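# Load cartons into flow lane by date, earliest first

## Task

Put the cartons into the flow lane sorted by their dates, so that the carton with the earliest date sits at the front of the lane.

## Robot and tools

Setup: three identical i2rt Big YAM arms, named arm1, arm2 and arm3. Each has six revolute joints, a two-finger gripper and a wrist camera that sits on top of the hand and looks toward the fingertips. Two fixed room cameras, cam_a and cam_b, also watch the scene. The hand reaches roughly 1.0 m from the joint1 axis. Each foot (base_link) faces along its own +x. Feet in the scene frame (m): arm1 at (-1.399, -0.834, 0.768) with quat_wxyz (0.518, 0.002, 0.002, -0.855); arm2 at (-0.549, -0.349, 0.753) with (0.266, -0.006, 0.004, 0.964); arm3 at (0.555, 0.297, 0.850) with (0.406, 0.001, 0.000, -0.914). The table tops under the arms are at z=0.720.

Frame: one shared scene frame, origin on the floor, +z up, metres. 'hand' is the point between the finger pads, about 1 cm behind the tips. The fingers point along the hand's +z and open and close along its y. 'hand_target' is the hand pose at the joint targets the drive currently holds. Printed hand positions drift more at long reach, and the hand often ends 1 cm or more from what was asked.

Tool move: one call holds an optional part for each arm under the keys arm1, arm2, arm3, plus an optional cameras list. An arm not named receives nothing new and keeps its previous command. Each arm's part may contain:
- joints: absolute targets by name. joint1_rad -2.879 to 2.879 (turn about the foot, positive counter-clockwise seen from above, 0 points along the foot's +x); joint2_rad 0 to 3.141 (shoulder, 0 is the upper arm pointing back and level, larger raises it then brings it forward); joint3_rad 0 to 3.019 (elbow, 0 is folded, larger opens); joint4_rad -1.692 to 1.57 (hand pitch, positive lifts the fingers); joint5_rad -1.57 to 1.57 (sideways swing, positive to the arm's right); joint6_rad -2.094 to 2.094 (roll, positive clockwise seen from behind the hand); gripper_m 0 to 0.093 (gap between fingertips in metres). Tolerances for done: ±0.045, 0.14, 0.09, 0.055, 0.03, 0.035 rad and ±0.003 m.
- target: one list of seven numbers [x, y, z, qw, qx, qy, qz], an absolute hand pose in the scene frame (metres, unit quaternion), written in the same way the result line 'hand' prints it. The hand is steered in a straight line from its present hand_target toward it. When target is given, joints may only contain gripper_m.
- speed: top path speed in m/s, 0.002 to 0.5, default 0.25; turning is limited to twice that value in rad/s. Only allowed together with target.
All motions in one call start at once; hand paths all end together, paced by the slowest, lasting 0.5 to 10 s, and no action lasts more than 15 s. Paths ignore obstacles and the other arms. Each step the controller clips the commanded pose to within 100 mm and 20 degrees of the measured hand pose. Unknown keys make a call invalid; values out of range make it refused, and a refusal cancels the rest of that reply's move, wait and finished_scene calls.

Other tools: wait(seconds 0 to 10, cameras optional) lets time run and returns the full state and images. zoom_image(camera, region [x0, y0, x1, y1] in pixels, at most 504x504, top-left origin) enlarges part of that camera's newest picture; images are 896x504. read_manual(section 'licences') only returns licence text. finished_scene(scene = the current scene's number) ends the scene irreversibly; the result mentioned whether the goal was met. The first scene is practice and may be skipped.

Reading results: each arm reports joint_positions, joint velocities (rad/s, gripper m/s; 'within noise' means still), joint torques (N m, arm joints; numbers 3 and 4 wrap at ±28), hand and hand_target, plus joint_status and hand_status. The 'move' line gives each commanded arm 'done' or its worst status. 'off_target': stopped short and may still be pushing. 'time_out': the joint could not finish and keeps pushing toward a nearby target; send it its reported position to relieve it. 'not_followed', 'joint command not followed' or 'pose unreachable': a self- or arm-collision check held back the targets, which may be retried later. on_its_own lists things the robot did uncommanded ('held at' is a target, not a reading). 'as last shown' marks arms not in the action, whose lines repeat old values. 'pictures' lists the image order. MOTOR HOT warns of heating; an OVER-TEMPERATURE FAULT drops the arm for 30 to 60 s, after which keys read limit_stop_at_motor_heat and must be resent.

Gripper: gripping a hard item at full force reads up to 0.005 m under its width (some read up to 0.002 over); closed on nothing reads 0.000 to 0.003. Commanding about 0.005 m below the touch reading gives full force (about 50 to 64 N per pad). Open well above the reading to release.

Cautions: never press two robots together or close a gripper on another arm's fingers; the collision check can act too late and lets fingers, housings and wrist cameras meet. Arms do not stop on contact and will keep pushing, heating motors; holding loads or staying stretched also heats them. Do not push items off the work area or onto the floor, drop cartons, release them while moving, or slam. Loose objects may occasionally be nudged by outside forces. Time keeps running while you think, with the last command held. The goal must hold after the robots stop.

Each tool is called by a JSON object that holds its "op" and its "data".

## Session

{"op": "move", "data": {"arm1": {"joints": {"joint1_rad": -2.35, "joint2_rad": 0.30, "joint3_rad": 1.546, "joint4_rad": -1.59, "joint5_rad": 0, "joint6_rad": 0, "gripper_m": 0.09}}, "arm2": {"joints": {"joint1_rad": 2.3, "joint2_rad": 0.267, "joint3_rad": 1.656, "joint4_rad": -1.577, "joint5_rad": 0, "joint6_rad": 0, "gripper_m": 0.092}}, "arm3": {"joints": {"joint1_rad": 0.06, "joint2_rad": 1.457, "joint3_rad": 0.96, "joint4_rad": -1.08, "joint5_rad": 0, "joint6_rad": 0.896, "gripper_m": 0.093}}, "cameras": ["arm1_cam_wrist", "arm2_cam_wrist", "cam_a", "cam_b"]}}

Scene clock: 2.03 s.
Joint torques (N m): arm1=[-0.62 9.23 4.71 1.24 0.01 -0.06] | arm2=[0.5 12.86 4.64 1.69 0.01 -0.12] | arm3=[0.62 -12.4 11.25 0.55 0.09 0.15]
Heat: arm1: hottest joint1_rad 36 °C; arm2: hottest joint3_rad 39 °C; arm3: hottest joint2_rad 36 °C.
move: arm1 done; arm2 done; arm3 done
Joint velocities: within noise
arm1.joint_positions: joint1_rad=-2.333 joint2_rad=+0.297 joint3_rad=+1.543 joint4_rad=-1.581 joint5_rad=+0.001 joint6_rad=+0.009 gripper_m=+0.09010
arm1.joint_status: all done
arm1.hand: x=-1.4101 y=-0.8048 z=+1.3551 quat_wxyz=(+0.338, -0.660, +0.476, +0.472) (m; scene frame)
arm1.hand_target: x=-1.4097 y=-0.8050 z=+1.3540 quat_wxyz=(+0.342, -0.660, +0.480, +0.465) (m; scene frame)
arm1.hand_status: not commanded
arm2.joint_positions: joint1_rad=+2.291 joint2_rad=+0.262 joint3_rad=+1.644 joint4_rad=-1.567 joint5_rad=-0.001 joint6_rad=+0.011 gripper_m=+0.09208
arm2.joint_status: all done
arm2.hand: x=-0.5572 y=-0.3290 z=+1.3771 quat_wxyz=(+0.499, +0.495, +0.584, -0.407) (m; scene frame)
arm2.hand_target: x=-0.5578 y=-0.3272 z=+1.3783 quat_wxyz=(+0.497, +0.490, +0.589, -0.407) (m; scene frame)
arm2.hand_status: not commanded
arm3.joint_positions: joint1_rad=+0.055 joint2_rad=+1.436 joint3_rad=+0.943 joint4_rad=-1.085 joint5_rad=+0.000 joint6_rad=+0.888 gripper_m=+0.09309
arm3.joint_status: all done
arm3.hand: x=+0.3197 y=+0.0078 z=+0.9377 quat_wxyz=(+0.003, -1.000, -0.002, -0.003) (m; scene frame)
arm3.hand_target: x=+0.3164 y=+0.0004 z=+0.9362 quat_wxyz=(+0.002, -1.000, +0.000, -0.003) (m; scene frame)
arm3.hand_status: not commanded
pictures: arm1_cam_wrist, arm2_cam_wrist, cam_a, cam_b
camera_calibration:
arm1_cam_wrist: T_world_to_cam=[[0.940192, 0.340555, -0.00789565, 1.6138], [0.284146, -0.796822, -0.533231, 0.479788], [-0.187886, 0.499096, -0.845933, 1.4066], [0, 0, 0, 1]] pos_world=[-1.38934, -0.86931, 1.45847]
arm2_cam_wrist: T_world_to_cam=[[-0.985808, -0.167476, -0.0116059, -0.590342], [-0.10868, 0.68935, -0.71623, 1.16056], [0.127952, -0.704803, -0.697768, 0.923213], [0, 0, 0, 1]] pos_world=[-0.573962, -0.248216, 1.46856]

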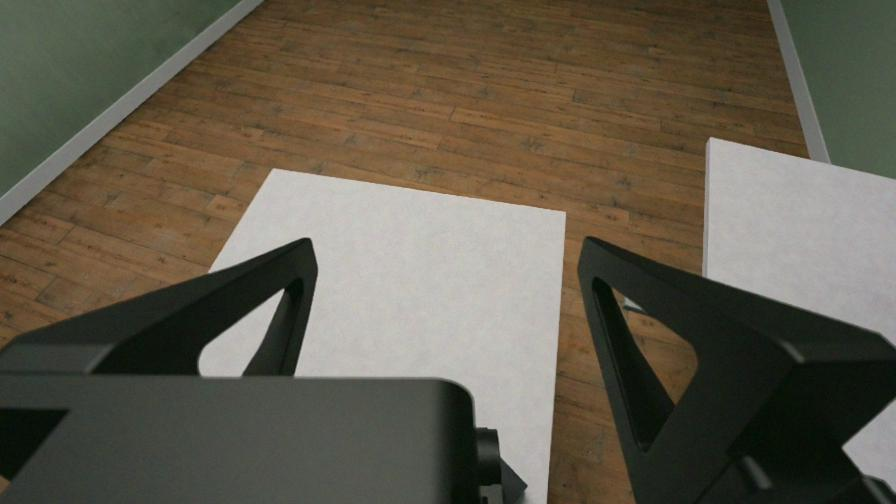

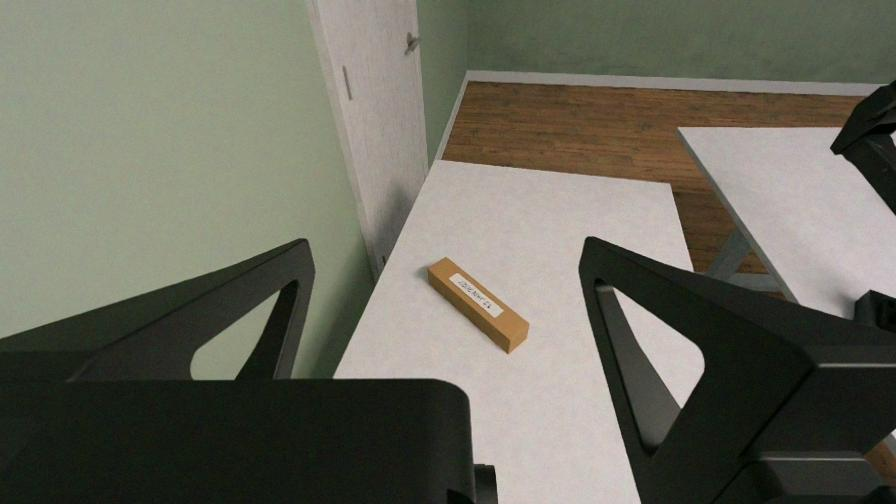

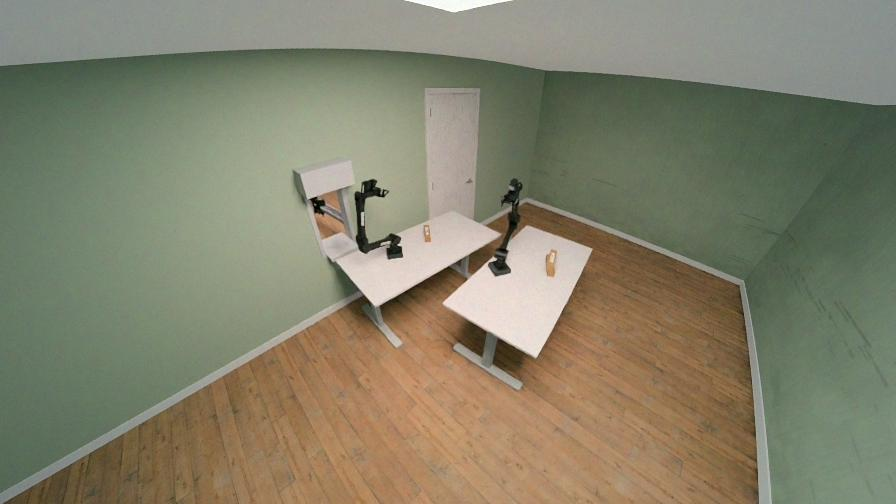

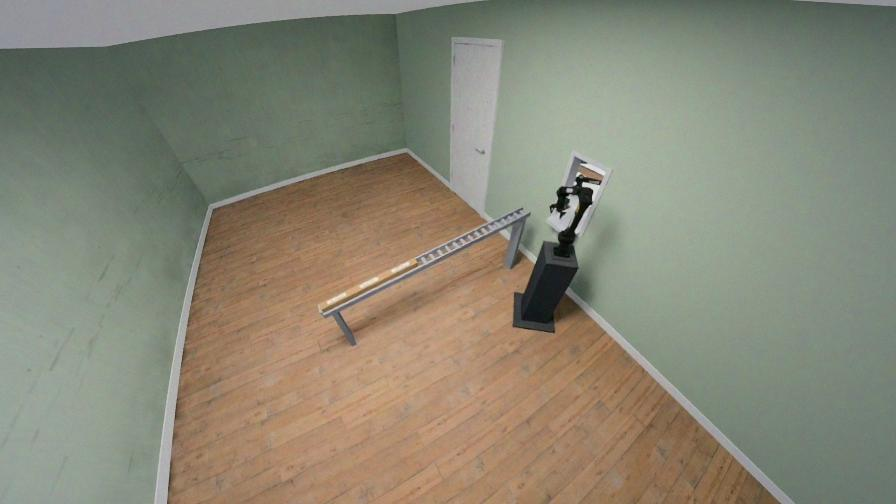

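{"op": "zoom_image", "data": {"camera": "cam_a", "region": [400, 200, 600, 312]}}

{"op": "zoom_image", "data": {"camera": "arm2_cam_wrist", "region": [400, 240, 560, 360]}}

{"op": "zoom_image", "data": {"camera": "cam_b", "region": [300, 190, 540, 330]}}

{"op": "move", "data": {"arm1": {"joints": {"joint1_rad": 2.6}}, "arm2": {"joints": {"joint1_rad": 2.3, "joint2_rad": 1.0, "joint3_rad": 1.6, "joint4_rad": -1.5, "joint6_rad": -0.5}}, "cameras": ["arm1_cam_wrist", "arm2_cam_wrist"]}}

Scaled by 2.520 from the camera's 896x504 image, which has a finer 1280x720 frame.

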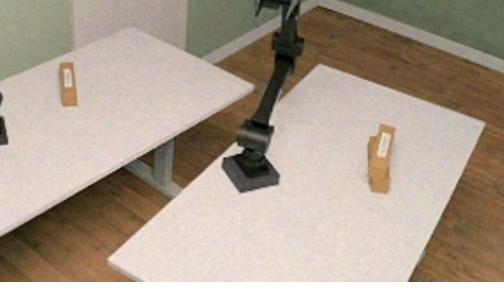

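Scaled by 3.150 from the camera's 896x504 image, which has a finer 1280x720 frame.

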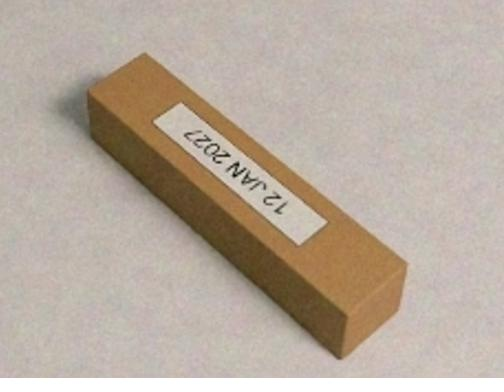

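Scaled by 2.100 from the camera's 896x504 image, which has a finer 1280x720 frame.

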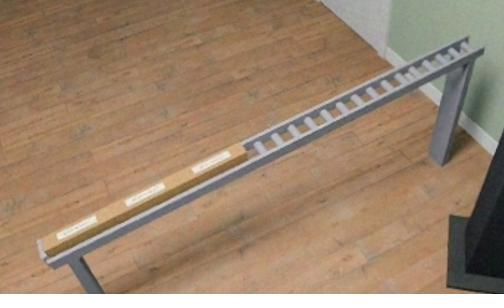

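Scene clock: 9.07 s.
Joint torques (N m): arm1=[1.96 10.17 4.67 1.26 0.01 -0.05] | arm2=[0.5 -2.32 9.57 1.91 -0.03 -0.1] | arm3=[0.56 -12.28 11.28 0.57 0.1 0.16]
Heat: arm1: hottest joint1_rad 36 °C; arm2: hottest joint3_rad 39 °C; arm3: hottest joint2_rad 36 °C.
move: arm1 done; arm2 done
Joint velocities: within noise
arm1.joint_positions: joint1_rad=+2.582 joint2_rad=+0.286 joint3_rad=+1.543 joint4_rad=-1.581 joint5_rad=+0.001 joint6_rad=+0.008 gripper_m=+0.09010
arm1.joint_status: all done
arm1.hand: x=-1.3749 y=-0.8232 z=+1.3552 quat_wxyz=(-0.564, +0.208, -0.783, -0.157) (m; scene frame)
arm1.hand_target: x=-1.3710 y=-0.8200 z=+1.3540 quat_wxyz=(-0.556, +0.220, -0.786, -0.158) (m; scene frame)
arm1.hand_status: not commanded
arm2.joint_positions: joint1_rad=+2.291 joint2_rad=+0.995 joint3_rad=+1.598 joint4_rad=-1.507 joint5_rad=-0.001 joint6_rad=-0.489 gripper_m=+0.09207
arm2.joint_status: all done
arm2.hand: x=-0.4926 y=-0.6770 z=+1.2661 quat_wxyz=(+0.200, +0.411, +0.848, -0.267) (m; scene frame)
arm2.hand_target: x=-0.4893 y=-0.6796 z=+1.2664 quat_wxyz=(+0.200, +0.403, +0.852, -0.269) (m; scene frame)
arm2.hand_status: not commanded
arm3: as last shown
pictures: arm1_cam_wrist, arm2_cam_wrist
camera_calibration:
arm1_cam_wrist: T_world_to_cam=[[0.523826, -0.851695, -0.0148741, 0.0425434], [-0.71934, -0.432935, -0.543247, -0.611388], [0.456241, 0.295266, -0.839441, 2.1315], [0, 0, 0, 1]] pos_world=[-1.43456, -0.857818, 1.45777]
arm2_cam_wrist: T_world_to_cam=[[-0.803272, -0.51383, 0.301218, -1.12686], [-0.544765, 0.838279, -0.0227803, 0.336012], [-0.2408, -0.182392, -0.953283, 1.08775], [0, 0, 0, 1]] pos_world=[-0.4602, -0.662291, 1.38402]

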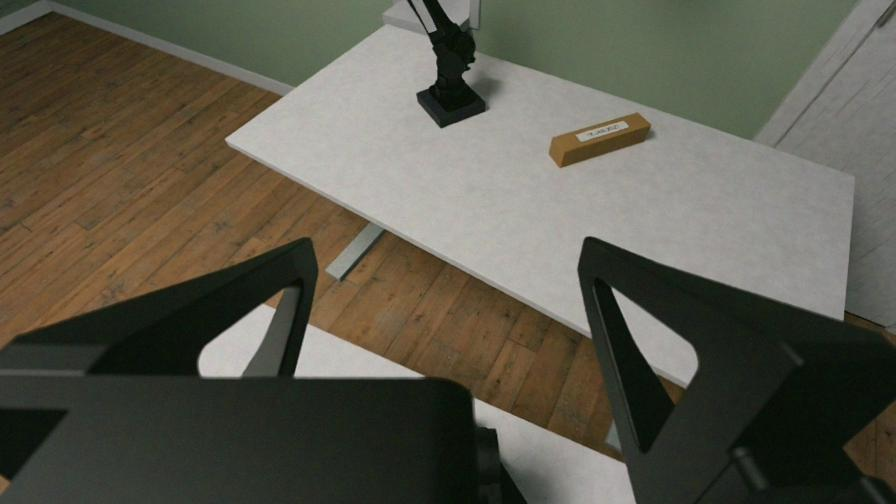

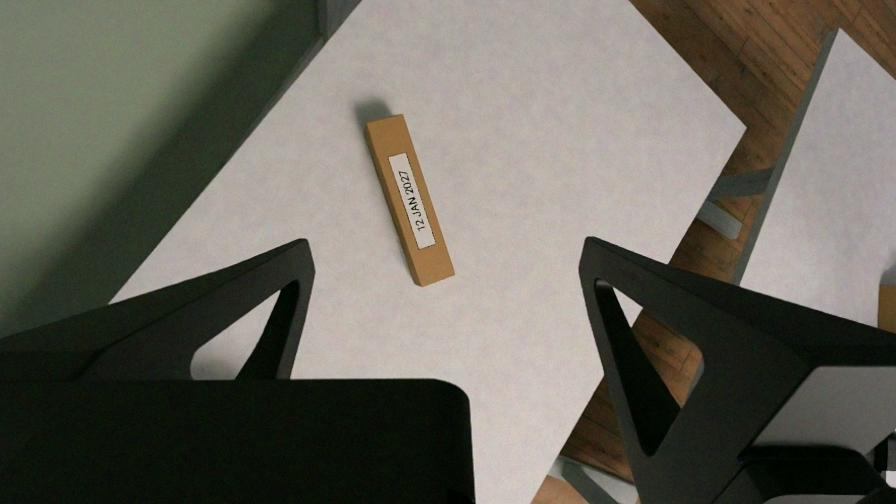

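{"op": "move", "data": {"arm1": {"joints": {"joint1_rad": -0.4}}, "arm2": {"joints": {"joint1_rad": 2.177, "joint2_rad": 1.604, "joint3_rad": 1.301, "joint4_rad": -1.268, "joint5_rad": 0, "joint6_rad": -0.81}}, "cameras": ["arm1_cam_wrist", "arm2_cam_wrist"]}}

Scene clock: 23.67 s.
Joint torques (N m): arm1=[-0.5 10.17 4.67 1.25 0.04 -0.05] | arm2=[-0.5 -12.75 9.68 0.65 -0.08 -0.12] | arm3=[0.44 -12.4 11.25 0.5 0.08 0.15]
Heat: arm1: hottest joint3_rad 37 °C; arm2: hottest joint3_rad 41 °C; arm3: hottest joint3_rad 37 °C.
move: arm1 done; arm2 done
Joint velocities: within noise
arm1.joint_positions: joint1_rad=-0.383 joint2_rad=+0.286 joint3_rad=+1.543 joint4_rad=-1.581 joint5_rad=+0.001 joint6_rad=+0.008 gripper_m=+0.09010
arm1.joint_status: all done
arm1.hand: x=-1.4221 y=-0.8552 z=+1.3550 quat_wxyz=(-0.202, -0.764, -0.279, +0.545) (m; scene frame)
arm1.hand_target: x=-1.4262 y=-0.8581 z=+1.3537 quat_wxyz=(-0.193, -0.771, -0.278, +0.540) (m; scene frame)
arm1.hand_status: not commanded
arm2.joint_positions: joint1_rad=+2.183 joint2_rad=+1.603 joint3_rad=+1.299 joint4_rad=-1.277 joint5_rad=+0.000 joint6_rad=-0.799 gripper_m=+0.09208
arm2.joint_status: all done
arm2.hand: x=-0.5165 y=-0.8100 z=+0.9054 quat_wxyz=(+0.005, +0.342, +0.940, +0.001) (m; scene frame)
arm2.hand_target: x=-0.5193 y=-0.8131 z=+0.9057 quat_wxyz=(+0.006, +0.340, +0.940, -0.004) (m; scene frame)
arm2.hand_status: not commanded
arm3: as last shown
pictures: arm1_cam_wrist, arm2_cam_wrist
camera_calibration:
arm1_cam_wrist: T_world_to_cam=[[-0.66513, 0.746673, -0.00902237, -0.2918], [0.634138, 0.558422, -0.534821, 2.10186], [-0.394298, -0.361447, -0.844917, 0.398481], [0, 0, 0, 1]] pos_world=[-1.36983, -0.811813, 1.45817]
arm2_cam_wrist: T_world_to_cam=[[-0.63947, -0.768768, 0.00857176, -0.962661], [-0.63462, 0.534112, 0.558554, -0.392897], [-0.433976, 0.351739, -0.829424, 0.93469], [0, 0, 0, 1]] pos_world=[-0.4593, -0.858978, 1.00296]

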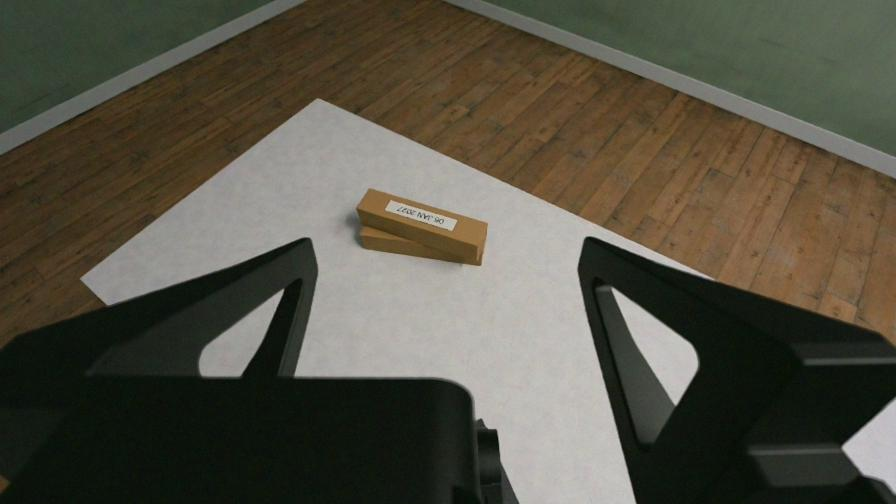

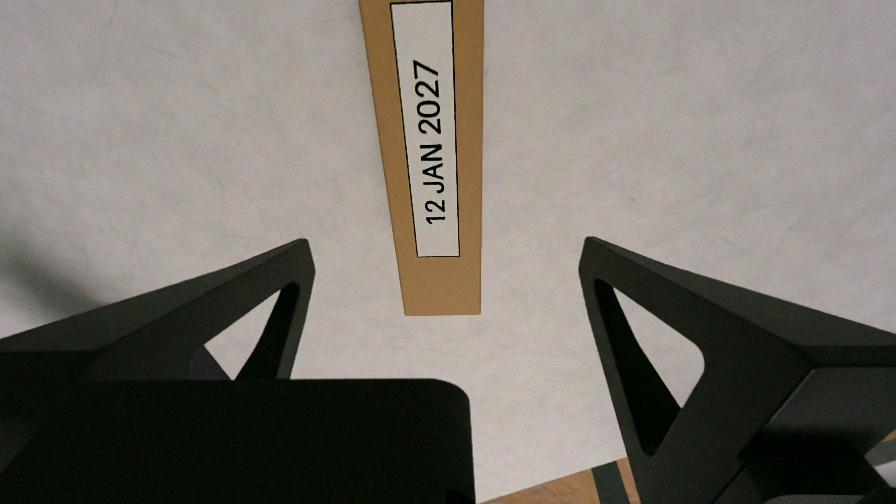

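{"op": "zoom_image", "data": {"camera": "arm1_cam_wrist", "region": [340, 175, 500, 275]}}

Scaled by 3.150 from the camera's 896x504 image, which has a finer 1280x720 frame.

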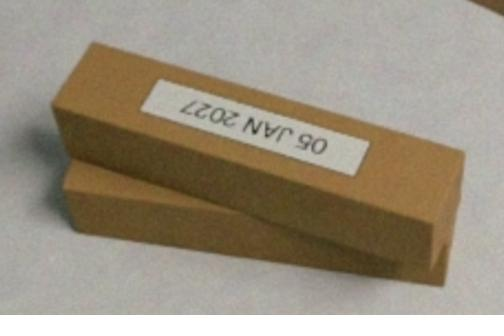

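{"op": "move", "data": {"arm1": {"joints": {"joint1_rad": -0.262, "joint2_rad": 1.471, "joint3_rad": 1.323, "joint4_rad": -1.423, "joint5_rad": 0, "joint6_rad": -1.066, "gripper_m": 0.09}}, "cameras": ["arm1_cam_wrist"]}}

Scene clock: 49.00 s.
Joint torques (N m): arm1=[1.85 -14.21 9.32 0.34 -0.08 -0.06] | arm2=[-0.5 -12.75 9.69 0.65 -0.08 -0.12] | arm3=[0.62 -12.45 11.22 0.51 0.09 0.16]
Heat: arm1: hottest joint3_rad 37 °C; arm2: hottest joint3_rad 45 °C; arm3: hottest joint3_rad 38 °C.
move: arm1 done
Joint velocities: within noise
arm1.joint_positions: joint1_rad=-0.279 joint2_rad=+1.477 joint3_rad=+1.312 joint4_rad=-1.431 joint5_rad=+0.001 joint6_rad=-1.057 gripper_m=+0.09010
arm1.joint_status: all done
arm1.hand: x=-1.6920 y=-1.1424 z=+0.9708 quat_wxyz=(+0.000, -0.595, -0.804, -0.015) (m; scene frame)
arm1.hand_target: x=-1.6899 y=-1.1510 z=+0.9772 quat_wxyz=(+0.001, -0.584, -0.812, -0.003) (m; scene frame)
arm1.hand_status: not commanded
arm2, arm3: as last shown
pictures: arm1_cam_wrist
camera_calibration:
arm1_cam_wrist: T_world_to_cam=[[-0.95409, -0.295435, -0.0493087, -1.90069], [-0.25735, 0.724346, 0.639605, -0.231134], [-0.153245, 0.62293, -0.767121, 1.32053], [0, 0, 0, 1]] pos_world=[-1.67055, -1.2167, 1.06712]

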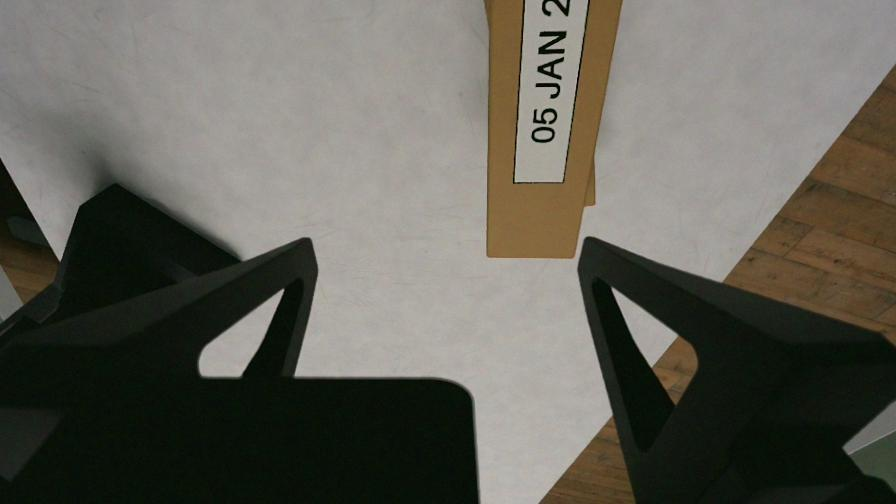

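{"op": "move", "data": {"arm1": {"target": [-1.731, -1.172, 0.92, 0, 0.5707, 0.8211, 0], "speed": 0.25}, "cameras": ["arm1_cam_wrist"]}}

Scene clock: 58.77 s.
Joint torques (N m): arm1=[-0.73 -16.5 9.5 0.47 -0.11 -0.05] | arm2=[-0.5 -12.75 9.69 0.65 -0.08 -0.12] | arm3=[0.32 -12.63 11.22 0.49 0.09 0.16]
Heat: arm1: hottest joint3_rad 39 °C; arm2: hottest joint3_rad 46 °C; arm3: hottest joint3_rad 39 °C.
move: arm1 off_target
Joint velocities: within noise
arm1.joint_positions: joint1_rad=-0.279 joint2_rad=+1.618 joint3_rad=+1.312 joint4_rad=-1.298 joint5_rad=+0.000 joint6_rad=-1.124 gripper_m=+0.09010
arm1.joint_status: not commanded
arm1.hand: x=-1.7187 y=-1.1705 z=+0.9098 quat_wxyz=(-0.002, -0.567, -0.823, -0.019) (m; scene frame)
arm1.hand_target: x=-1.7307 y=-1.1718 z=+0.9201 quat_wxyz=(+0.000, -0.571, -0.821, +0.000) (m; scene frame)
arm1.hand_status: off_target (0.016 m and 2.3 deg from the pose sent, 0.071 m and 3.8 deg at the start)
arm2, arm3: as last shown
pictures: arm1_cam_wrist
camera_calibration:
arm1_cam_wrist: T_world_to_cam=[[-0.931563, -0.358871, -0.0583328, -1.96478], [-0.310735, 0.702547, 0.640211, -0.296422], [-0.188772, 0.614523, -0.765981, 1.21526], [0, 0, 0, 1]] pos_world=[-1.69302, -1.24366, 1.00603]

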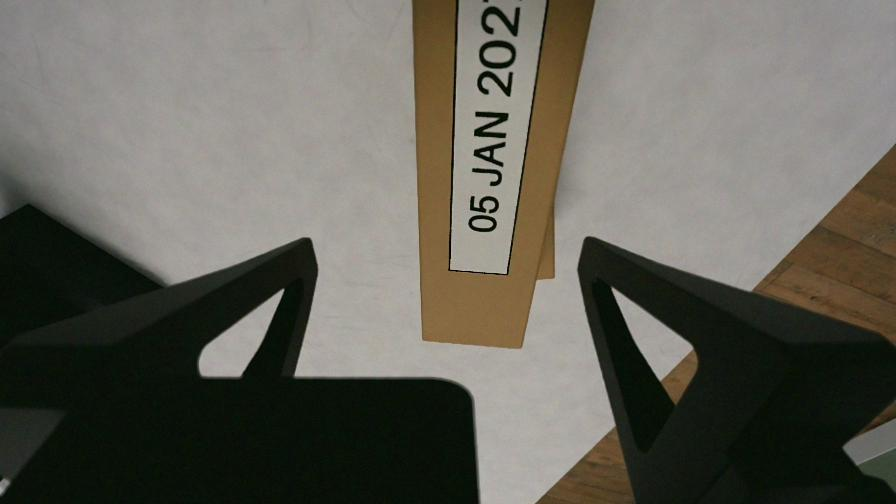

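{"op": "move", "data": {"arm1": {"target": [-1.741, -1.166, 0.819, 0, 0.5736, 0.8192, 0], "speed": 0.2}, "cameras": []}}

{"op": "move", "data": {"arm1": {"joints": {"gripper_m": 0.054}}, "cameras": ["arm1_cam_wrist"]}}

Scene clock: 67.97 s.
Joint torques (N m): arm1=[-0.73 -16.09 7.69 0.49 -0.11 -0.05] | arm2=[-0.56 -12.75 9.69 0.65 -0.08 -0.12] | arm3=[0.5 -12.34 11.26 0.54 0.09 0.14]
Heat: arm1: hottest joint3_rad 40 °C; arm2: hottest joint3_rad 46 °C; arm3: hottest joint3_rad 39 °C.
move: arm1 off_target
Joint velocities: within noise
arm1.joint_positions: joint1_rad=-0.303 joint2_rad=+1.729 joint3_rad=+1.181 joint4_rad=-1.043 joint5_rad=+0.000 joint6_rad=-1.141 gripper_m=+0.09010
arm1.joint_status: not commanded
arm1.hand: x=-1.7306 y=-1.1662 z=+0.8140 quat_wxyz=(-0.001, -0.570, -0.821, -0.013) (m; scene frame)
arm1.hand_target: x=-1.7408 y=-1.1659 z=+0.8190 quat_wxyz=(+0.000, -0.573, -0.819, +0.000) (m; scene frame)
arm1.hand_status: off_target (0.012 m and 1.5 deg from the pose sent, 0.094 m and 2.4 deg at the start)
arm2, arm3: as last shown
pictures: none
No camera images: "cameras" was empty.

Scene clock: 68.60 s.
Joint torques (N m): arm1=[-0.62 -16.5 7.84 0.24 -0.03 -0.04] | arm2=[-0.5 -12.75 9.69 0.66 -0.08 -0.12] | arm3=[0.62 -12.45 11.23 0.51 0.09 0.13]
Heat: arm1: hottest joint3_rad 40 °C; arm2: hottest joint3_rad 47 °C; arm3: hottest joint3_rad 39 °C.
move: arm1 off_target
Joint velocities: within noise
arm1.joint_positions: joint1_rad=-0.305 joint2_rad=+1.729 joint3_rad=+1.181 joint4_rad=-1.036 joint5_rad=-0.002 joint6_rad=-1.143 gripper_m=+0.06062
arm1.joint_status: gripper_m off_target (ended at +0.06065, target +0.05400)
arm1.hand: x=-1.7322 y=-1.1673 z=+0.8140 quat_wxyz=(-0.001, -0.570, -0.821, -0.009) (m; scene frame)
arm1.hand_target: x=-1.7409 y=-1.1658 z=+0.8190 quat_wxyz=(+0.000, -0.574, -0.819, +0.000) (m; scene frame)
arm1.hand_status: not commanded
arm2, arm3: as last shown
pictures: arm1_cam_wrist
camera_calibration:
arm1_cam_wrist: T_world_to_cam=[[-0.934769, -0.352868, -0.0411201, -1.99439], [-0.297792, 0.715184, 0.632322, -0.197961], [-0.193718, 0.60332, -0.773613, 1.12192], [0, 0, 0, 1]] pos_world=[-1.70591, -1.23906, 0.911101]

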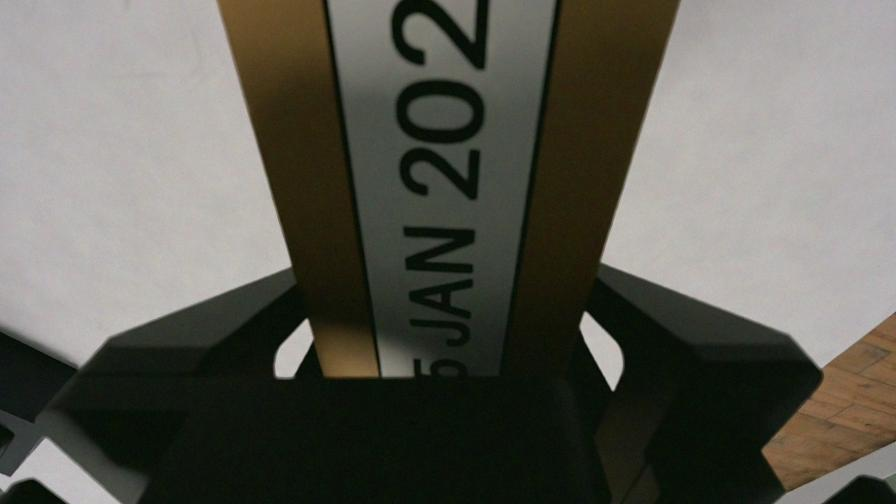

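{"op": "move", "data": {"arm1": {"target": [-1.741, -1.166, 0.97, 0, 0.5736, 0.8192, 0], "speed": 0.25}, "arm2": {"joints": {"joint1_rad": 2.45}}, "cameras": []}}

{"op": "move", "data": {"arm1": {"joints": {"joint1_rad": 2.4906, "joint2_rad": 2.001, "joint3_rad": 1.9, "joint4_rad": -1.47, "joint5_rad": 0, "joint6_rad": 0.875}}, "cameras": ["arm1_cam_wrist"]}}

{"op": "move", "data": {"arm1": {"target": [-0.836, -0.57, 0.75, 0, 0.2164, 0.9763, 0], "speed": 0.2}, "cameras": []}}

Scene clock: 98.00 s.
Joint torques (N m): arm1=[-0.62 -16.56 13.96 -0.39 -0.14 -0.05] | arm2=[-0.62 -12.75 9.68 0.65 -0.07 -0.11] | arm3=[0.67 -12.45 11.21 0.49 0.09 0.16]
Heat: arm1: hottest joint3_rad 40 °C; arm2: hottest joint3_rad 48 °C; arm3: hottest joint3_rad 40 °C.
move: arm1 off_target; arm2 done
Joint velocities: within noise
arm1.joint_positions: joint1_rad=-0.305 joint2_rad=+1.598 joint3_rad=+1.359 joint4_rad=-1.402 joint5_rad=+0.001 joint6_rad=-1.143 gripper_m=+0.06062
arm1.joint_status: not commanded
arm1.hand: x=-1.7205 y=-1.1552 z=+0.9365 quat_wxyz=(-0.005, -0.570, -0.821, -0.038) (m; scene frame)
arm1.hand_target: x=-1.7394 y=-1.1643 z=+0.9700 quat_wxyz=(+0.000, -0.574, -0.819, +0.000) (m; scene frame)
arm1.hand_status: off_target (0.041 m and 4.4 deg from the pose sent, 0.156 m and 1.1 deg at the start; pose on its path clipped on 7 of 45 steps)
arm2.joint_positions: joint1_rad=+2.458 joint2_rad=+1.603 joint3_rad=+1.299 joint4_rad=-1.277 joint5_rad=+0.000 joint6_rad=-0.800 gripper_m=+0.09208
arm2.joint_status: all done
arm2.hand: x=-0.3922 y=-0.7835 z=+0.9063 quat_wxyz=(+0.003, +0.210, +0.978, +0.000) (m; scene frame)
arm2.hand_target: x=-0.3949 y=-0.7876 z=+0.9065 quat_wxyz=(+0.006, +0.209, +0.978, -0.005) (m; scene frame)
arm2.hand_status: not commanded
arm3: as last shown
pictures: none
No camera images: "cameras" was empty.

Scene clock: 100.63 s.
Joint torques (N m): arm1=[0.03 -27.87 9.84 -0.39 0.29 0.13] | arm2=[-0.67 -12.69 9.68 0.65 -0.07 -0.11] | arm3=[0.73 -12.4 11.23 0.54 0.09 0.16]
Heat: arm1: hottest joint3_rad 40 °C; arm2: hottest joint3_rad 48 °C; arm3: hottest joint3_rad 40 °C.
move: arm1 done
Joint velocities: within noise
arm1.joint_positions: joint1_rad=+2.497 joint2_rad=+2.061 joint3_rad=+1.881 joint4_rad=-1.459 joint5_rad=-0.003 joint6_rad=+0.865 gripper_m=+0.06065
arm1.joint_status: all done
arm1.hand: x=-0.8399 y=-0.5681 z=+0.8893 quat_wxyz=(+0.027, -0.208, -0.978, +0.017) (m; scene frame)
arm1.hand_target: x=-0.8361 y=-0.5713 z=+0.9324 quat_wxyz=(-0.001, -0.216, -0.976, -0.003) (m; scene frame)
arm1.hand_status: not commanded
arm2: as last shown
arm3.joint_positions: joint1_rad=+0.055 joint2_rad=+1.436 joint3_rad=+0.943 joint4_rad=-1.085 joint5_rad=+0.000 joint6_rad=+0.888 gripper_m=+0.09309
arm3.joint_status: not commanded
arm3.hand: x=+0.3197 y=+0.0078 z=+0.9377 quat_wxyz=(+0.003, -1.000, -0.002, -0.003) (m; scene frame)
arm3.hand_target: x=+0.3164 y=+0.0004 z=+0.9362 quat_wxyz=(+0.002, -1.000, +0.000, -0.003) (m; scene frame)
arm3.hand_status: not commanded
pictures: arm1_cam_wrist
camera_calibration:
arm1_cam_wrist: T_world_to_cam=[[-0.403789, -0.914656, 0.0189378, -0.872353], [-0.680466, 0.314109, 0.662044, -0.984047], [-0.611491, 0.254439, -0.749226, 0.420788], [0, 0, 0, 1]] pos_world=[-0.764548, -0.59587, 0.983268]

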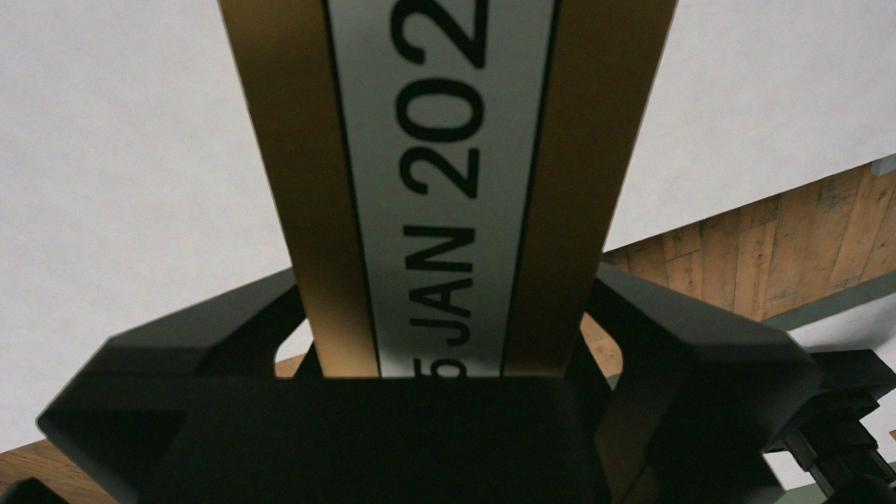

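Scene clock: 102.13 s.
Joint torques (N m): arm1=[0.5 -21.3 7.32 1.57 0.22 0.11] | arm2=[-0.67 -12.69 9.68 0.65 -0.07 -0.11] | arm3=[0.67 -12.16 11.26 0.53 0.1 0.14]
Heat: arm1: hottest joint3_rad 40 °C; arm2: hottest joint3_rad 48 °C; arm3: hottest joint3_rad 40 °C.
move: arm1 off_target
Joint velocities: within noise
arm1.joint_positions: joint1_rad=+2.497 joint2_rad=+2.136 joint3_rad=+1.655 joint4_rad=-1.119 joint5_rad=+0.002 joint6_rad=+0.870 gripper_m=+0.05990
arm1.joint_status: not commanded
arm1.hand: x=-0.8444 y=-0.5706 z=+0.7618 quat_wxyz=(+0.010, -0.211, -0.977, +0.007) (m; scene frame)
arm1.hand_target: x=-0.8364 y=-0.5702 z=+0.7503 quat_wxyz=(+0.000, -0.216, -0.976, +0.000) (m; scene frame)
arm1.hand_status: off_target (0.015 m and 1.5 deg from the pose sent, 0.139 m and 3.8 deg at the start)
arm2, arm3: as last shown
pictures: none
No camera images: "cameras" was empty.

{"op": "move", "data": {"arm1": {"joints": {"gripper_m": 0.09}}, "cameras": []}}

{"op": "move", "data": {"arm1": {"target": [-0.84, -0.572, 0.91, 0, 0.2164, 0.9763, 0], "speed": 0.3}, "cameras": []}}

{"op": "move", "data": {"arm1": {"joints": {"joint1_rad": -0.322, "joint2_rad": 1.651, "joint3_rad": 1.318, "joint4_rad": -1.238, "joint5_rad": 0, "joint6_rad": -1.337}}, "cameras": ["arm1_cam_wrist", "arm2_cam_wrist"]}}

Scene clock: 110.70 s.
Joint torques (N m): arm1=[0.79 -22.24 7.38 0.46 0.18 0.1] | arm2=[-0.67 -12.75 9.68 0.65 -0.07 -0.11] | arm3=[0.67 -12.45 11.22 0.51 0.1 0.12]
Heat: arm1: hottest joint2_rad 40 °C; arm2: hottest joint3_rad 49 °C; arm3: hottest joint3_rad 40 °C.
move: arm1 done
Joint velocities: within noise
arm1.joint_positions: joint1_rad=+2.497 joint2_rad=+2.146 joint3_rad=+1.654 joint4_rad=-1.086 joint5_rad=+0.003 joint6_rad=+0.871 gripper_m=+0.08986
arm1.joint_status: all done
arm1.hand: x=-0.8388 y=-0.5681 z=+0.7554 quat_wxyz=(+0.001, -0.211, -0.977, +0.000) (m; scene frame)
arm1.hand_target: x=-0.8364 y=-0.5702 z=+0.7504 quat_wxyz=(+0.000, -0.216, -0.976, +0.000) (m; scene frame)
arm1.hand_status: not commanded
arm2, arm3: as last shown
pictures: none
No camera images: "cameras" was empty.

Scene clock: 112.30 s.
Joint torques (N m): arm1=[0.67 -21.83 11.97 -0.25 0.2 0.11] | arm2=[-0.67 -12.75 9.68 0.65 -0.07 -0.12] | arm3=[0.62 -12.34 11.23 0.5 0.1 0.14]
Heat: arm1: hottest joint2_rad 40 °C; arm2: hottest joint3_rad 49 °C; arm3: hottest joint3_rad 40 °C.
move: arm1 off_target
Joint velocities: within noise
arm1.joint_positions: joint1_rad=+2.497 joint2_rad=+1.992 joint3_rad=+1.792 joint4_rad=-1.404 joint5_rad=+0.003 joint6_rad=+0.871 gripper_m=+0.08993
arm1.joint_status: not commanded
arm1.hand: x=-0.8525 y=-0.5751 z=+0.8972 quat_wxyz=(+0.012, -0.211, -0.977, +0.008) (m; scene frame)
arm1.hand_target: x=-0.8406 y=-0.5723 z=+0.9099 quat_wxyz=(+0.000, -0.216, -0.976, +0.000) (m; scene frame)
arm1.hand_status: off_target (0.018 m and 1.7 deg from the pose sent, 0.155 m and 0.6 deg at the start; pose on its path clipped on 6 of 48 steps)
arm2, arm3: as last shown
pictures: none
No camera images: "cameras" was empty.

Scene clock: 114.67 s.
Joint torques (N m): arm1=[-0.5 -17.85 8.09 -0.12 -0.07 -0.07] | arm2=[-0.67 -12.75 9.69 0.65 -0.07 -0.11] | arm3=[0.73 -12.34 11.29 0.53 0.11 0.14]
Heat: arm1: hottest joint2_rad 40 °C; arm2: hottest joint3_rad 49 °C; arm3: hottest joint3_rad 40 °C.
move: arm1 done
Joint velocities: within noise
arm1.joint_positions: joint1_rad=-0.318 joint2_rad=+1.671 joint3_rad=+1.317 joint4_rad=-1.233 joint5_rad=+0.001 joint6_rad=-1.328 gripper_m=+0.08996
arm1.joint_status: all done
arm1.hand: x=-1.7446 y=-1.1697 z=+0.8873 quat_wxyz=(-0.001, -0.498, -0.867, -0.011) (m; scene frame)
arm1.hand_target: x=-1.7452 y=-1.1682 z=+0.8970 quat_wxyz=(+0.000, -0.496, -0.869, -0.003) (m; scene frame)
arm1.hand_status: not commanded
arm2, arm3: as last shown
pictures: arm1_cam_wrist, arm2_cam_wrist
camera_calibration:
arm1_cam_wrist: T_world_to_cam=[[-0.860829, -0.506914, -0.0448449, -2.05171], [-0.417136, 0.652393, 0.632757, -0.528289], [-0.291497, 0.563402, -0.773051, 0.960008], [0, 0, 0, 1]] pos_world=[-1.7067, -1.23626, 0.984405]
arm2_cam_wrist: T_world_to_cam=[[-0.405974, -0.913801, 0.0123809, -0.888449], [-0.754493, 0.342781, 0.55968, -0.526603], [-0.51568, 0.217874, -0.828616, 0.842288], [0, 0, 0, 1]] pos_world=[-0.323655, -0.814868, 1.00366]

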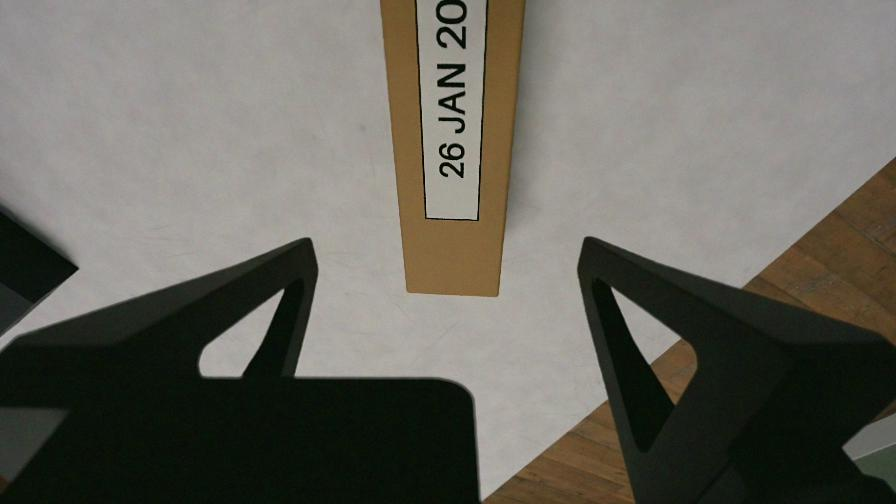

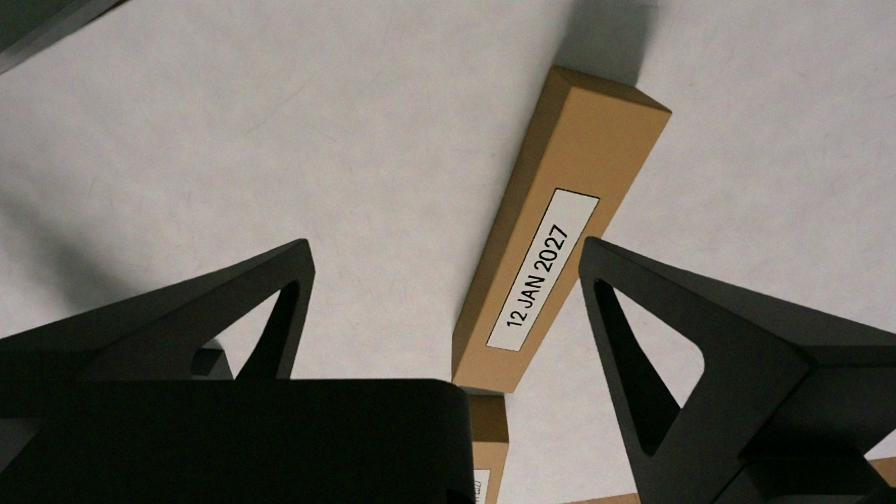

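{"op": "move", "data": {"arm1": {"target": [-1.749, -1.167, 0.766, 0, 0.4975, 0.8675, 0], "speed": 0.2}, "arm2": {"joints": {"joint1_rad": 1.2994, "joint2_rad": 1.3865, "joint3_rad": 1.06, "joint4_rad": -1.2444, "joint5_rad": 0, "joint6_rad": 1.215}}, "cameras": ["arm2_cam_wrist"]}}

{"op": "move", "data": {"arm1": {"joints": {"gripper_m": 0.054}}, "cameras": []}}

Scene clock: 137.17 s.
Joint torques (N m): arm1=[-0.26 -16.97 7.04 0.47 -0.12 -0.07] | arm2=[-0.38 -9.11 8.02 0.53 0.04 0.1] | arm3=[0.67 -12.34 11.3 0.54 0.09 0.15]
Heat: arm1: hottest joint3_rad 41 °C; arm2: hottest joint3_rad 49 °C; arm3: hottest joint3_rad 41 °C.
move: arm1 done; arm2 done
Joint velocities: within noise
arm1.joint_positions: joint1_rad=-0.318 joint2_rad=+1.820 joint3_rad=+1.151 joint4_rad=-0.918 joint5_rad=+0.000 joint6_rad=-1.331 gripper_m=+0.08996
arm1.joint_status: not commanded
arm1.hand: x=-1.7409 y=-1.1660 z=+0.7630 quat_wxyz=(-0.002, -0.496, -0.868, -0.010) (m; scene frame)
arm1.hand_target: x=-1.7490 y=-1.1669 z=+0.7661 quat_wxyz=(+0.000, -0.497, -0.868, +0.000) (m; scene frame)
arm1.hand_status: done (0.009 m and 1.2 deg from the pose sent, 0.121 m and 1.3 deg at the start)
arm2.joint_positions: joint1_rad=+1.306 joint2_rad=+1.385 joint3_rad=+1.079 joint4_rad=-1.249 joint5_rad=+0.000 joint6_rad=+1.203 gripper_m=+0.09208
arm2.joint_status: all done
arm2.hand: x=-0.8289 y=-0.6150 z=+0.9078 quat_wxyz=(+0.011, +0.976, -0.217, +0.002) (m; scene frame)
arm2.hand_target: x=-0.8264 y=-0.6094 z=+0.9003 quat_wxyz=(+0.005, +0.974, -0.226, +0.006) (m; scene frame)
arm2.hand_status: not commanded
arm3: as last shown
pictures: arm2_cam_wrist
camera_calibration:
arm2_cam_wrist: T_world_to_cam=[[0.419126, 0.907896, -0.00760553, 0.910635], [0.746733, -0.339937, 0.571693, -0.101045], [0.516453, -0.245291, -0.820432, 1.14497], [0, 0, 0, 1]] pos_world=[-0.897538, -0.580261, 1.00406]

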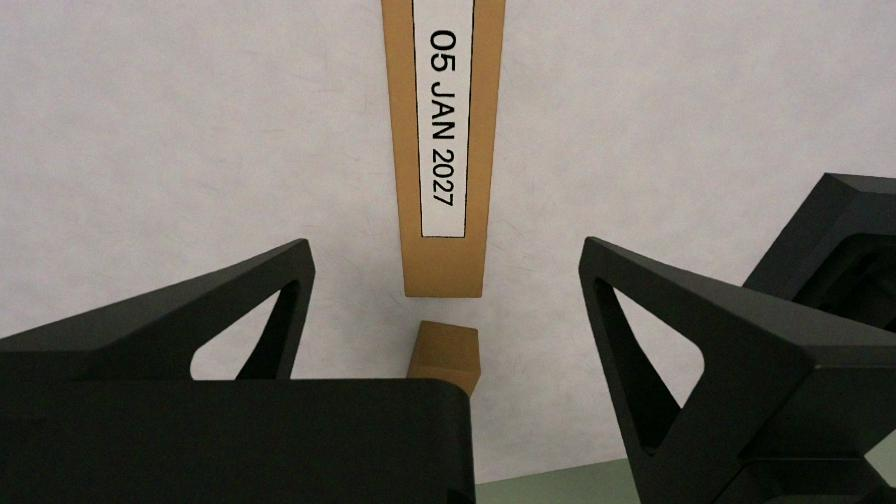

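Scene clock: 137.80 s.
Joint torques (N m): arm1=[-0.26 -17.03 7.05 0.23 -0.09 -0.05] | arm2=[-0.44 -9.11 8.02 0.51 0.04 0.09] | arm3=[0.62 -12.57 11.3 0.53 0.1 0.13]
Heat: arm1: hottest joint3_rad 41 °C; arm2: hottest joint3_rad 49 °C; arm3: hottest joint3_rad 41 °C.
move: arm1 off_target
Joint velocities: within noise
arm1.joint_positions: joint1_rad=-0.318 joint2_rad=+1.820 joint3_rad=+1.151 joint4_rad=-0.910 joint5_rad=-0.001 joint6_rad=-1.332 gripper_m=+0.06042
arm1.joint_status: gripper_m off_target (ended at +0.06045, target +0.05400)
arm1.hand: x=-1.7420 y=-1.1673 z=+0.7630 quat_wxyz=(-0.001, -0.496, -0.868, -0.007) (m; scene frame)
arm1.hand_target: x=-1.7489 y=-1.1669 z=+0.7661 quat_wxyz=(+0.000, -0.497, -0.867, +0.000) (m; scene frame)
arm1.hand_status: not commanded
arm2, arm3: as last shown
arm2.joint_positions: joint1_rad=+1.306 joint2_rad=+1.385 joint3_rad=+1.079 joint4_rad=-1.249 joint5_rad=+0.000 joint6_rad=+1.204 gripper_m=+0.09208
pictures: none
No camera images: "cameras" was empty.

{"op": "move", "data": {"arm1": {"target": [-1.749, -1.167, 0.92, 0, 0.4975, 0.8675, 0], "speed": 0.2}, "arm2": {"target": [-0.838, -0.608, 0.752, 0, 0.9753, -0.2207, 0], "speed": 0.2}, "cameras": []}}

{"op": "move", "data": {"arm2": {"joints": {"gripper_m": 0.054}}, "cameras": []}}

{"op": "move", "data": {"arm2": {"target": [-0.838, -0.608, 0.93, 0, 0.9753, -0.2207, 0], "speed": 0.25}, "cameras": []}}

{"op": "move", "data": {"arm1": {"joints": {"joint1_rad": 2.4906, "joint2_rad": 2.001, "joint3_rad": 1.9, "joint4_rad": -1.47, "joint5_rad": 0, "joint6_rad": 0.875}}, "arm2": {"joints": {"joint1_rad": -1.755, "joint2_rad": 1.5587, "joint3_rad": 1.2742, "joint4_rad": -1.2863, "joint5_rad": 0, "joint6_rad": 0.848}}, "cameras": ["arm2_cam_wrist", "cam_a"]}}

Scene clock: 151.00 s.
Joint torques (N m): arm1=[-0.26 -17.38 13.09 -0.42 -0.15 -0.07] | arm2=[-0.73 -9.52 6.67 0.64 0.14 -0.1] | arm3=[0.79 -12.51 11.28 0.58 0.11 0.15]
Heat: arm1: hottest joint3_rad 40 °C; arm2: hottest joint3_rad 48 °C; arm3: hottest joint3_rad 41 °C.
move: arm1 off_target; arm2 off_target
Joint velocities: within noise
arm1.joint_positions: joint1_rad=-0.318 joint2_rad=+1.649 joint3_rad=+1.286 joint4_rad=-1.278 joint5_rad=+0.001 joint6_rad=-1.332 gripper_m=+0.06042
arm1.joint_status: not commanded
arm1.hand: x=-1.7284 y=-1.1541 z=+0.8871 quat_wxyz=(-0.009, -0.496, -0.868, -0.036) (m; scene frame)
arm1.hand_target: x=-1.7474 y=-1.1655 z=+0.9202 quat_wxyz=(+0.000, -0.497, -0.867, +0.000) (m; scene frame)
arm1.hand_status: off_target (0.041 m and 4.3 deg from the pose sent, 0.157 m and 0.8 deg at the start)
arm2.joint_positions: joint1_rad=+1.288 joint2_rad=+1.608 joint3_rad=+0.882 joint4_rad=-0.831 joint5_rad=+0.013 joint6_rad=+1.194 gripper_m=+0.09208
arm2.joint_status: not commanded
arm2.hand: x=-0.8384 y=-0.6145 z=+0.7605 quat_wxyz=(+0.007, +0.975, -0.221, -0.004) (m; scene frame)
arm2.hand_target: x=-0.8379 y=-0.6080 z=+0.7523 quat_wxyz=(+0.000, +0.975, -0.221, +0.000) (m; scene frame)
arm2.hand_status: off_target (0.011 m and 0.9 deg from the pose sent, 0.156 m and 1.3 deg at the start)
arm3: as last shown
pictures: none
No camera images: "cameras" was empty.

Scene clock: 151.60 s.
Joint torques (N m): arm1=[-0.32 -17.38 13.09 -0.43 -0.15 -0.07] | arm2=[-0.73 -9.47 6.65 0.72 0.12 -0.12] | arm3=[0.5 -12.57 11.23 0.47 0.09 0.15]
Heat: arm1: hottest joint3_rad 40 °C; arm2: hottest joint3_rad 48 °C; arm3: hottest joint3_rad 41 °C.
move: arm2 off_target
Joint velocities: within noise
arm1: as last shown
arm1.hand_target: x=-1.7475 y=-1.1655 z=+0.9202 quat_wxyz=(+0.001, -0.497, -0.867, +0.000) (m; scene frame)
arm2.joint_positions: joint1_rad=+1.288 joint2_rad=+1.608 joint3_rad=+0.882 joint4_rad=-0.831 joint5_rad=+0.014 joint6_rad=+1.194 gripper_m=+0.06070
arm2.joint_status: gripper_m off_target (ended at +0.06073, target +0.05400)
arm2.hand: x=-0.8384 y=-0.6144 z=+0.7605 quat_wxyz=(+0.007, +0.975, -0.221, -0.004) (m; scene frame)
arm2.hand_target: x=-0.8378 y=-0.6080 z=+0.7523 quat_wxyz=(+0.000, +0.975, -0.221, +0.000) (m; scene frame)
arm2.hand_status: not commanded
arm3.joint_positions: joint1_rad=+0.055 joint2_rad=+1.436 joint3_rad=+0.943 joint4_rad=-1.085 joint5_rad=+0.000 joint6_rad=+0.888 gripper_m=+0.09309
arm3.joint_status: not commanded
arm3.hand: x=+0.3197 y=+0.0078 z=+0.9377 quat_wxyz=(+0.003, -1.000, -0.002, -0.003) (m; scene frame)
arm3.hand_target: x=+0.3164 y=+0.0004 z=+0.9362 quat_wxyz=(+0.002, -1.000, +0.000, -0.003) (m; scene frame)
arm3.hand_status: not commanded
pictures: none
No camera images: "cameras" was empty.

Scene clock: 153.23 s.
Joint torques (N m): arm1=[-0.32 -17.38 13.09 -0.44 -0.15 -0.07] | arm2=[-0.32 -9.52 15.2 -0.34 0.08 -0.05] | arm3=[0.56 -12.22 11.26 0.55 0.08 0.14]
Heat: arm1: hottest joint3_rad 41 °C; arm2: hottest joint3_rad 49 °C; arm3: hottest joint3_rad 41 °C.
move: arm2 off_target
Joint velocities: within noise
arm1, arm3: as last shown
arm1.hand: x=-1.7284 y=-1.1540 z=+0.8872 quat_wxyz=(-0.009, -0.496, -0.868, -0.037) (m; scene frame)
arm2.joint_positions: joint1_rad=+1.288 joint2_rad=+1.381 joint3_rad=+1.057 joint4_rad=-1.316 joint5_rad=+0.015 joint6_rad=+1.194 gripper_m=+0.06070
arm2.joint_status: not commanded
arm2.hand: x=-0.8173 y=-0.5916 z=+0.9016 quat_wxyz=(-0.028, +0.975, -0.220, +0.019) (m; scene frame)
arm2.hand_target: x=-0.8365 y=-0.6067 z=+0.9302 quat_wxyz=(+0.000, +0.975, -0.221, -0.001) (m; scene frame)
arm2.hand_status: off_target (0.039 m and 3.9 deg from the pose sent, 0.170 m and 0.9 deg at the start)
pictures: none
No camera images: "cameras" was empty.

Scene clock: 155.87 s.
Joint torques (N m): arm1=[0.44 -27.75 9.89 -0.4 0.28 0.16] | arm2=[0.09 -13.98 12.04 -0.28 0 -0.1] | arm3=[0.56 -12.4 11.22 0.55 0.1 0.14]
Heat: arm1: hottest joint3_rad 41 °C; arm2: hottest joint3_rad 49 °C; arm3: hottest joint3_rad 41 °C.
move: arm1 done; arm2 done
Joint velocities: within noise
arm1.joint_positions: joint1_rad=+2.497 joint2_rad=+2.060 joint3_rad=+1.881 joint4_rad=-1.459 joint5_rad=-0.003 joint6_rad=+0.865 gripper_m=+0.06043
arm1.joint_status: all done
arm1.hand: x=-0.8400 y=-0.5683 z=+0.8899 quat_wxyz=(+0.027, -0.209, -0.977, +0.016) (m; scene frame)
arm1.hand_target: x=-0.8360 y=-0.5713 z=+0.9323 quat_wxyz=(+0.000, -0.217, -0.976, -0.003) (m; scene frame)
arm1.hand_status: not commanded
arm2.joint_positions: joint1_rad=-1.758 joint2_rad=+1.578 joint3_rad=+1.238 joint4_rad=-1.277 joint5_rad=+0.001 joint6_rad=+0.857 gripper_m=+0.06073
arm2.joint_status: all done
arm2.hand: x=-0.2562 y=-0.0181 z=+0.8877 quat_wxyz=(+0.010, -0.007, -1.000, +0.023) (m; scene frame)
arm2.hand_target: x=-0.2507 y=-0.0092 z=+0.9087 quat_wxyz=(-0.004, -0.001, -1.000, +0.006) (m; scene frame)
arm2.hand_status: not commanded
arm3: as last shown
pictures: arm2_cam_wrist, cam_a
camera_calibration:
arm2_cam_wrist: T_world_to_cam=[[-0.00796246, -0.998173, 0.0598924, -0.0752053], [-0.813192, 0.0413197, 0.580528, -0.714907], [-0.581942, -0.0440815, -0.812035, 0.69378], [0, 0, 0, 1]] pos_world=[-0.178216, -0.0149454, 0.982901]

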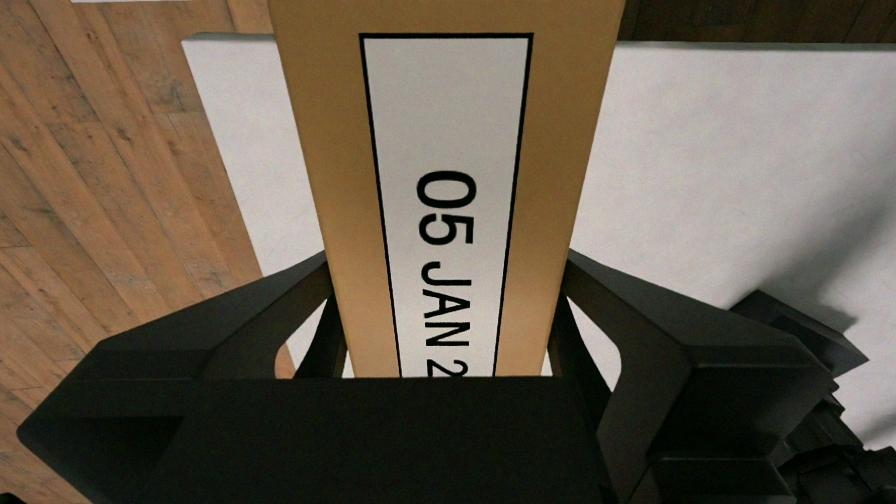

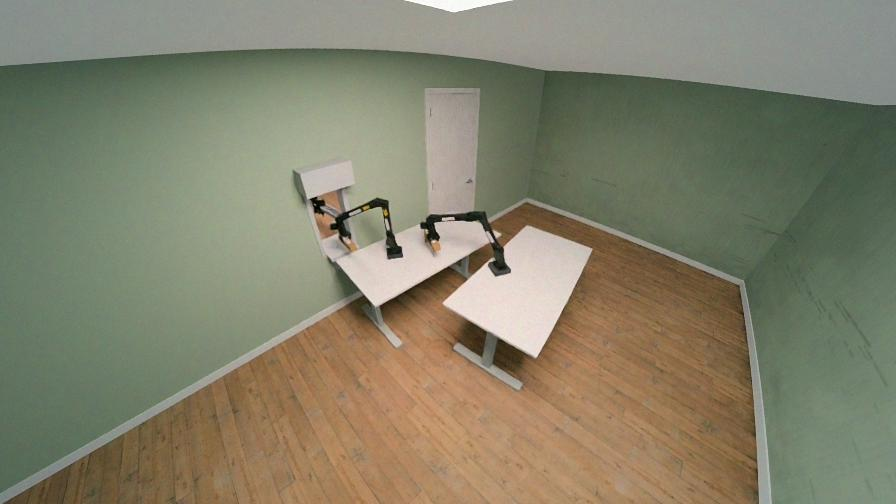

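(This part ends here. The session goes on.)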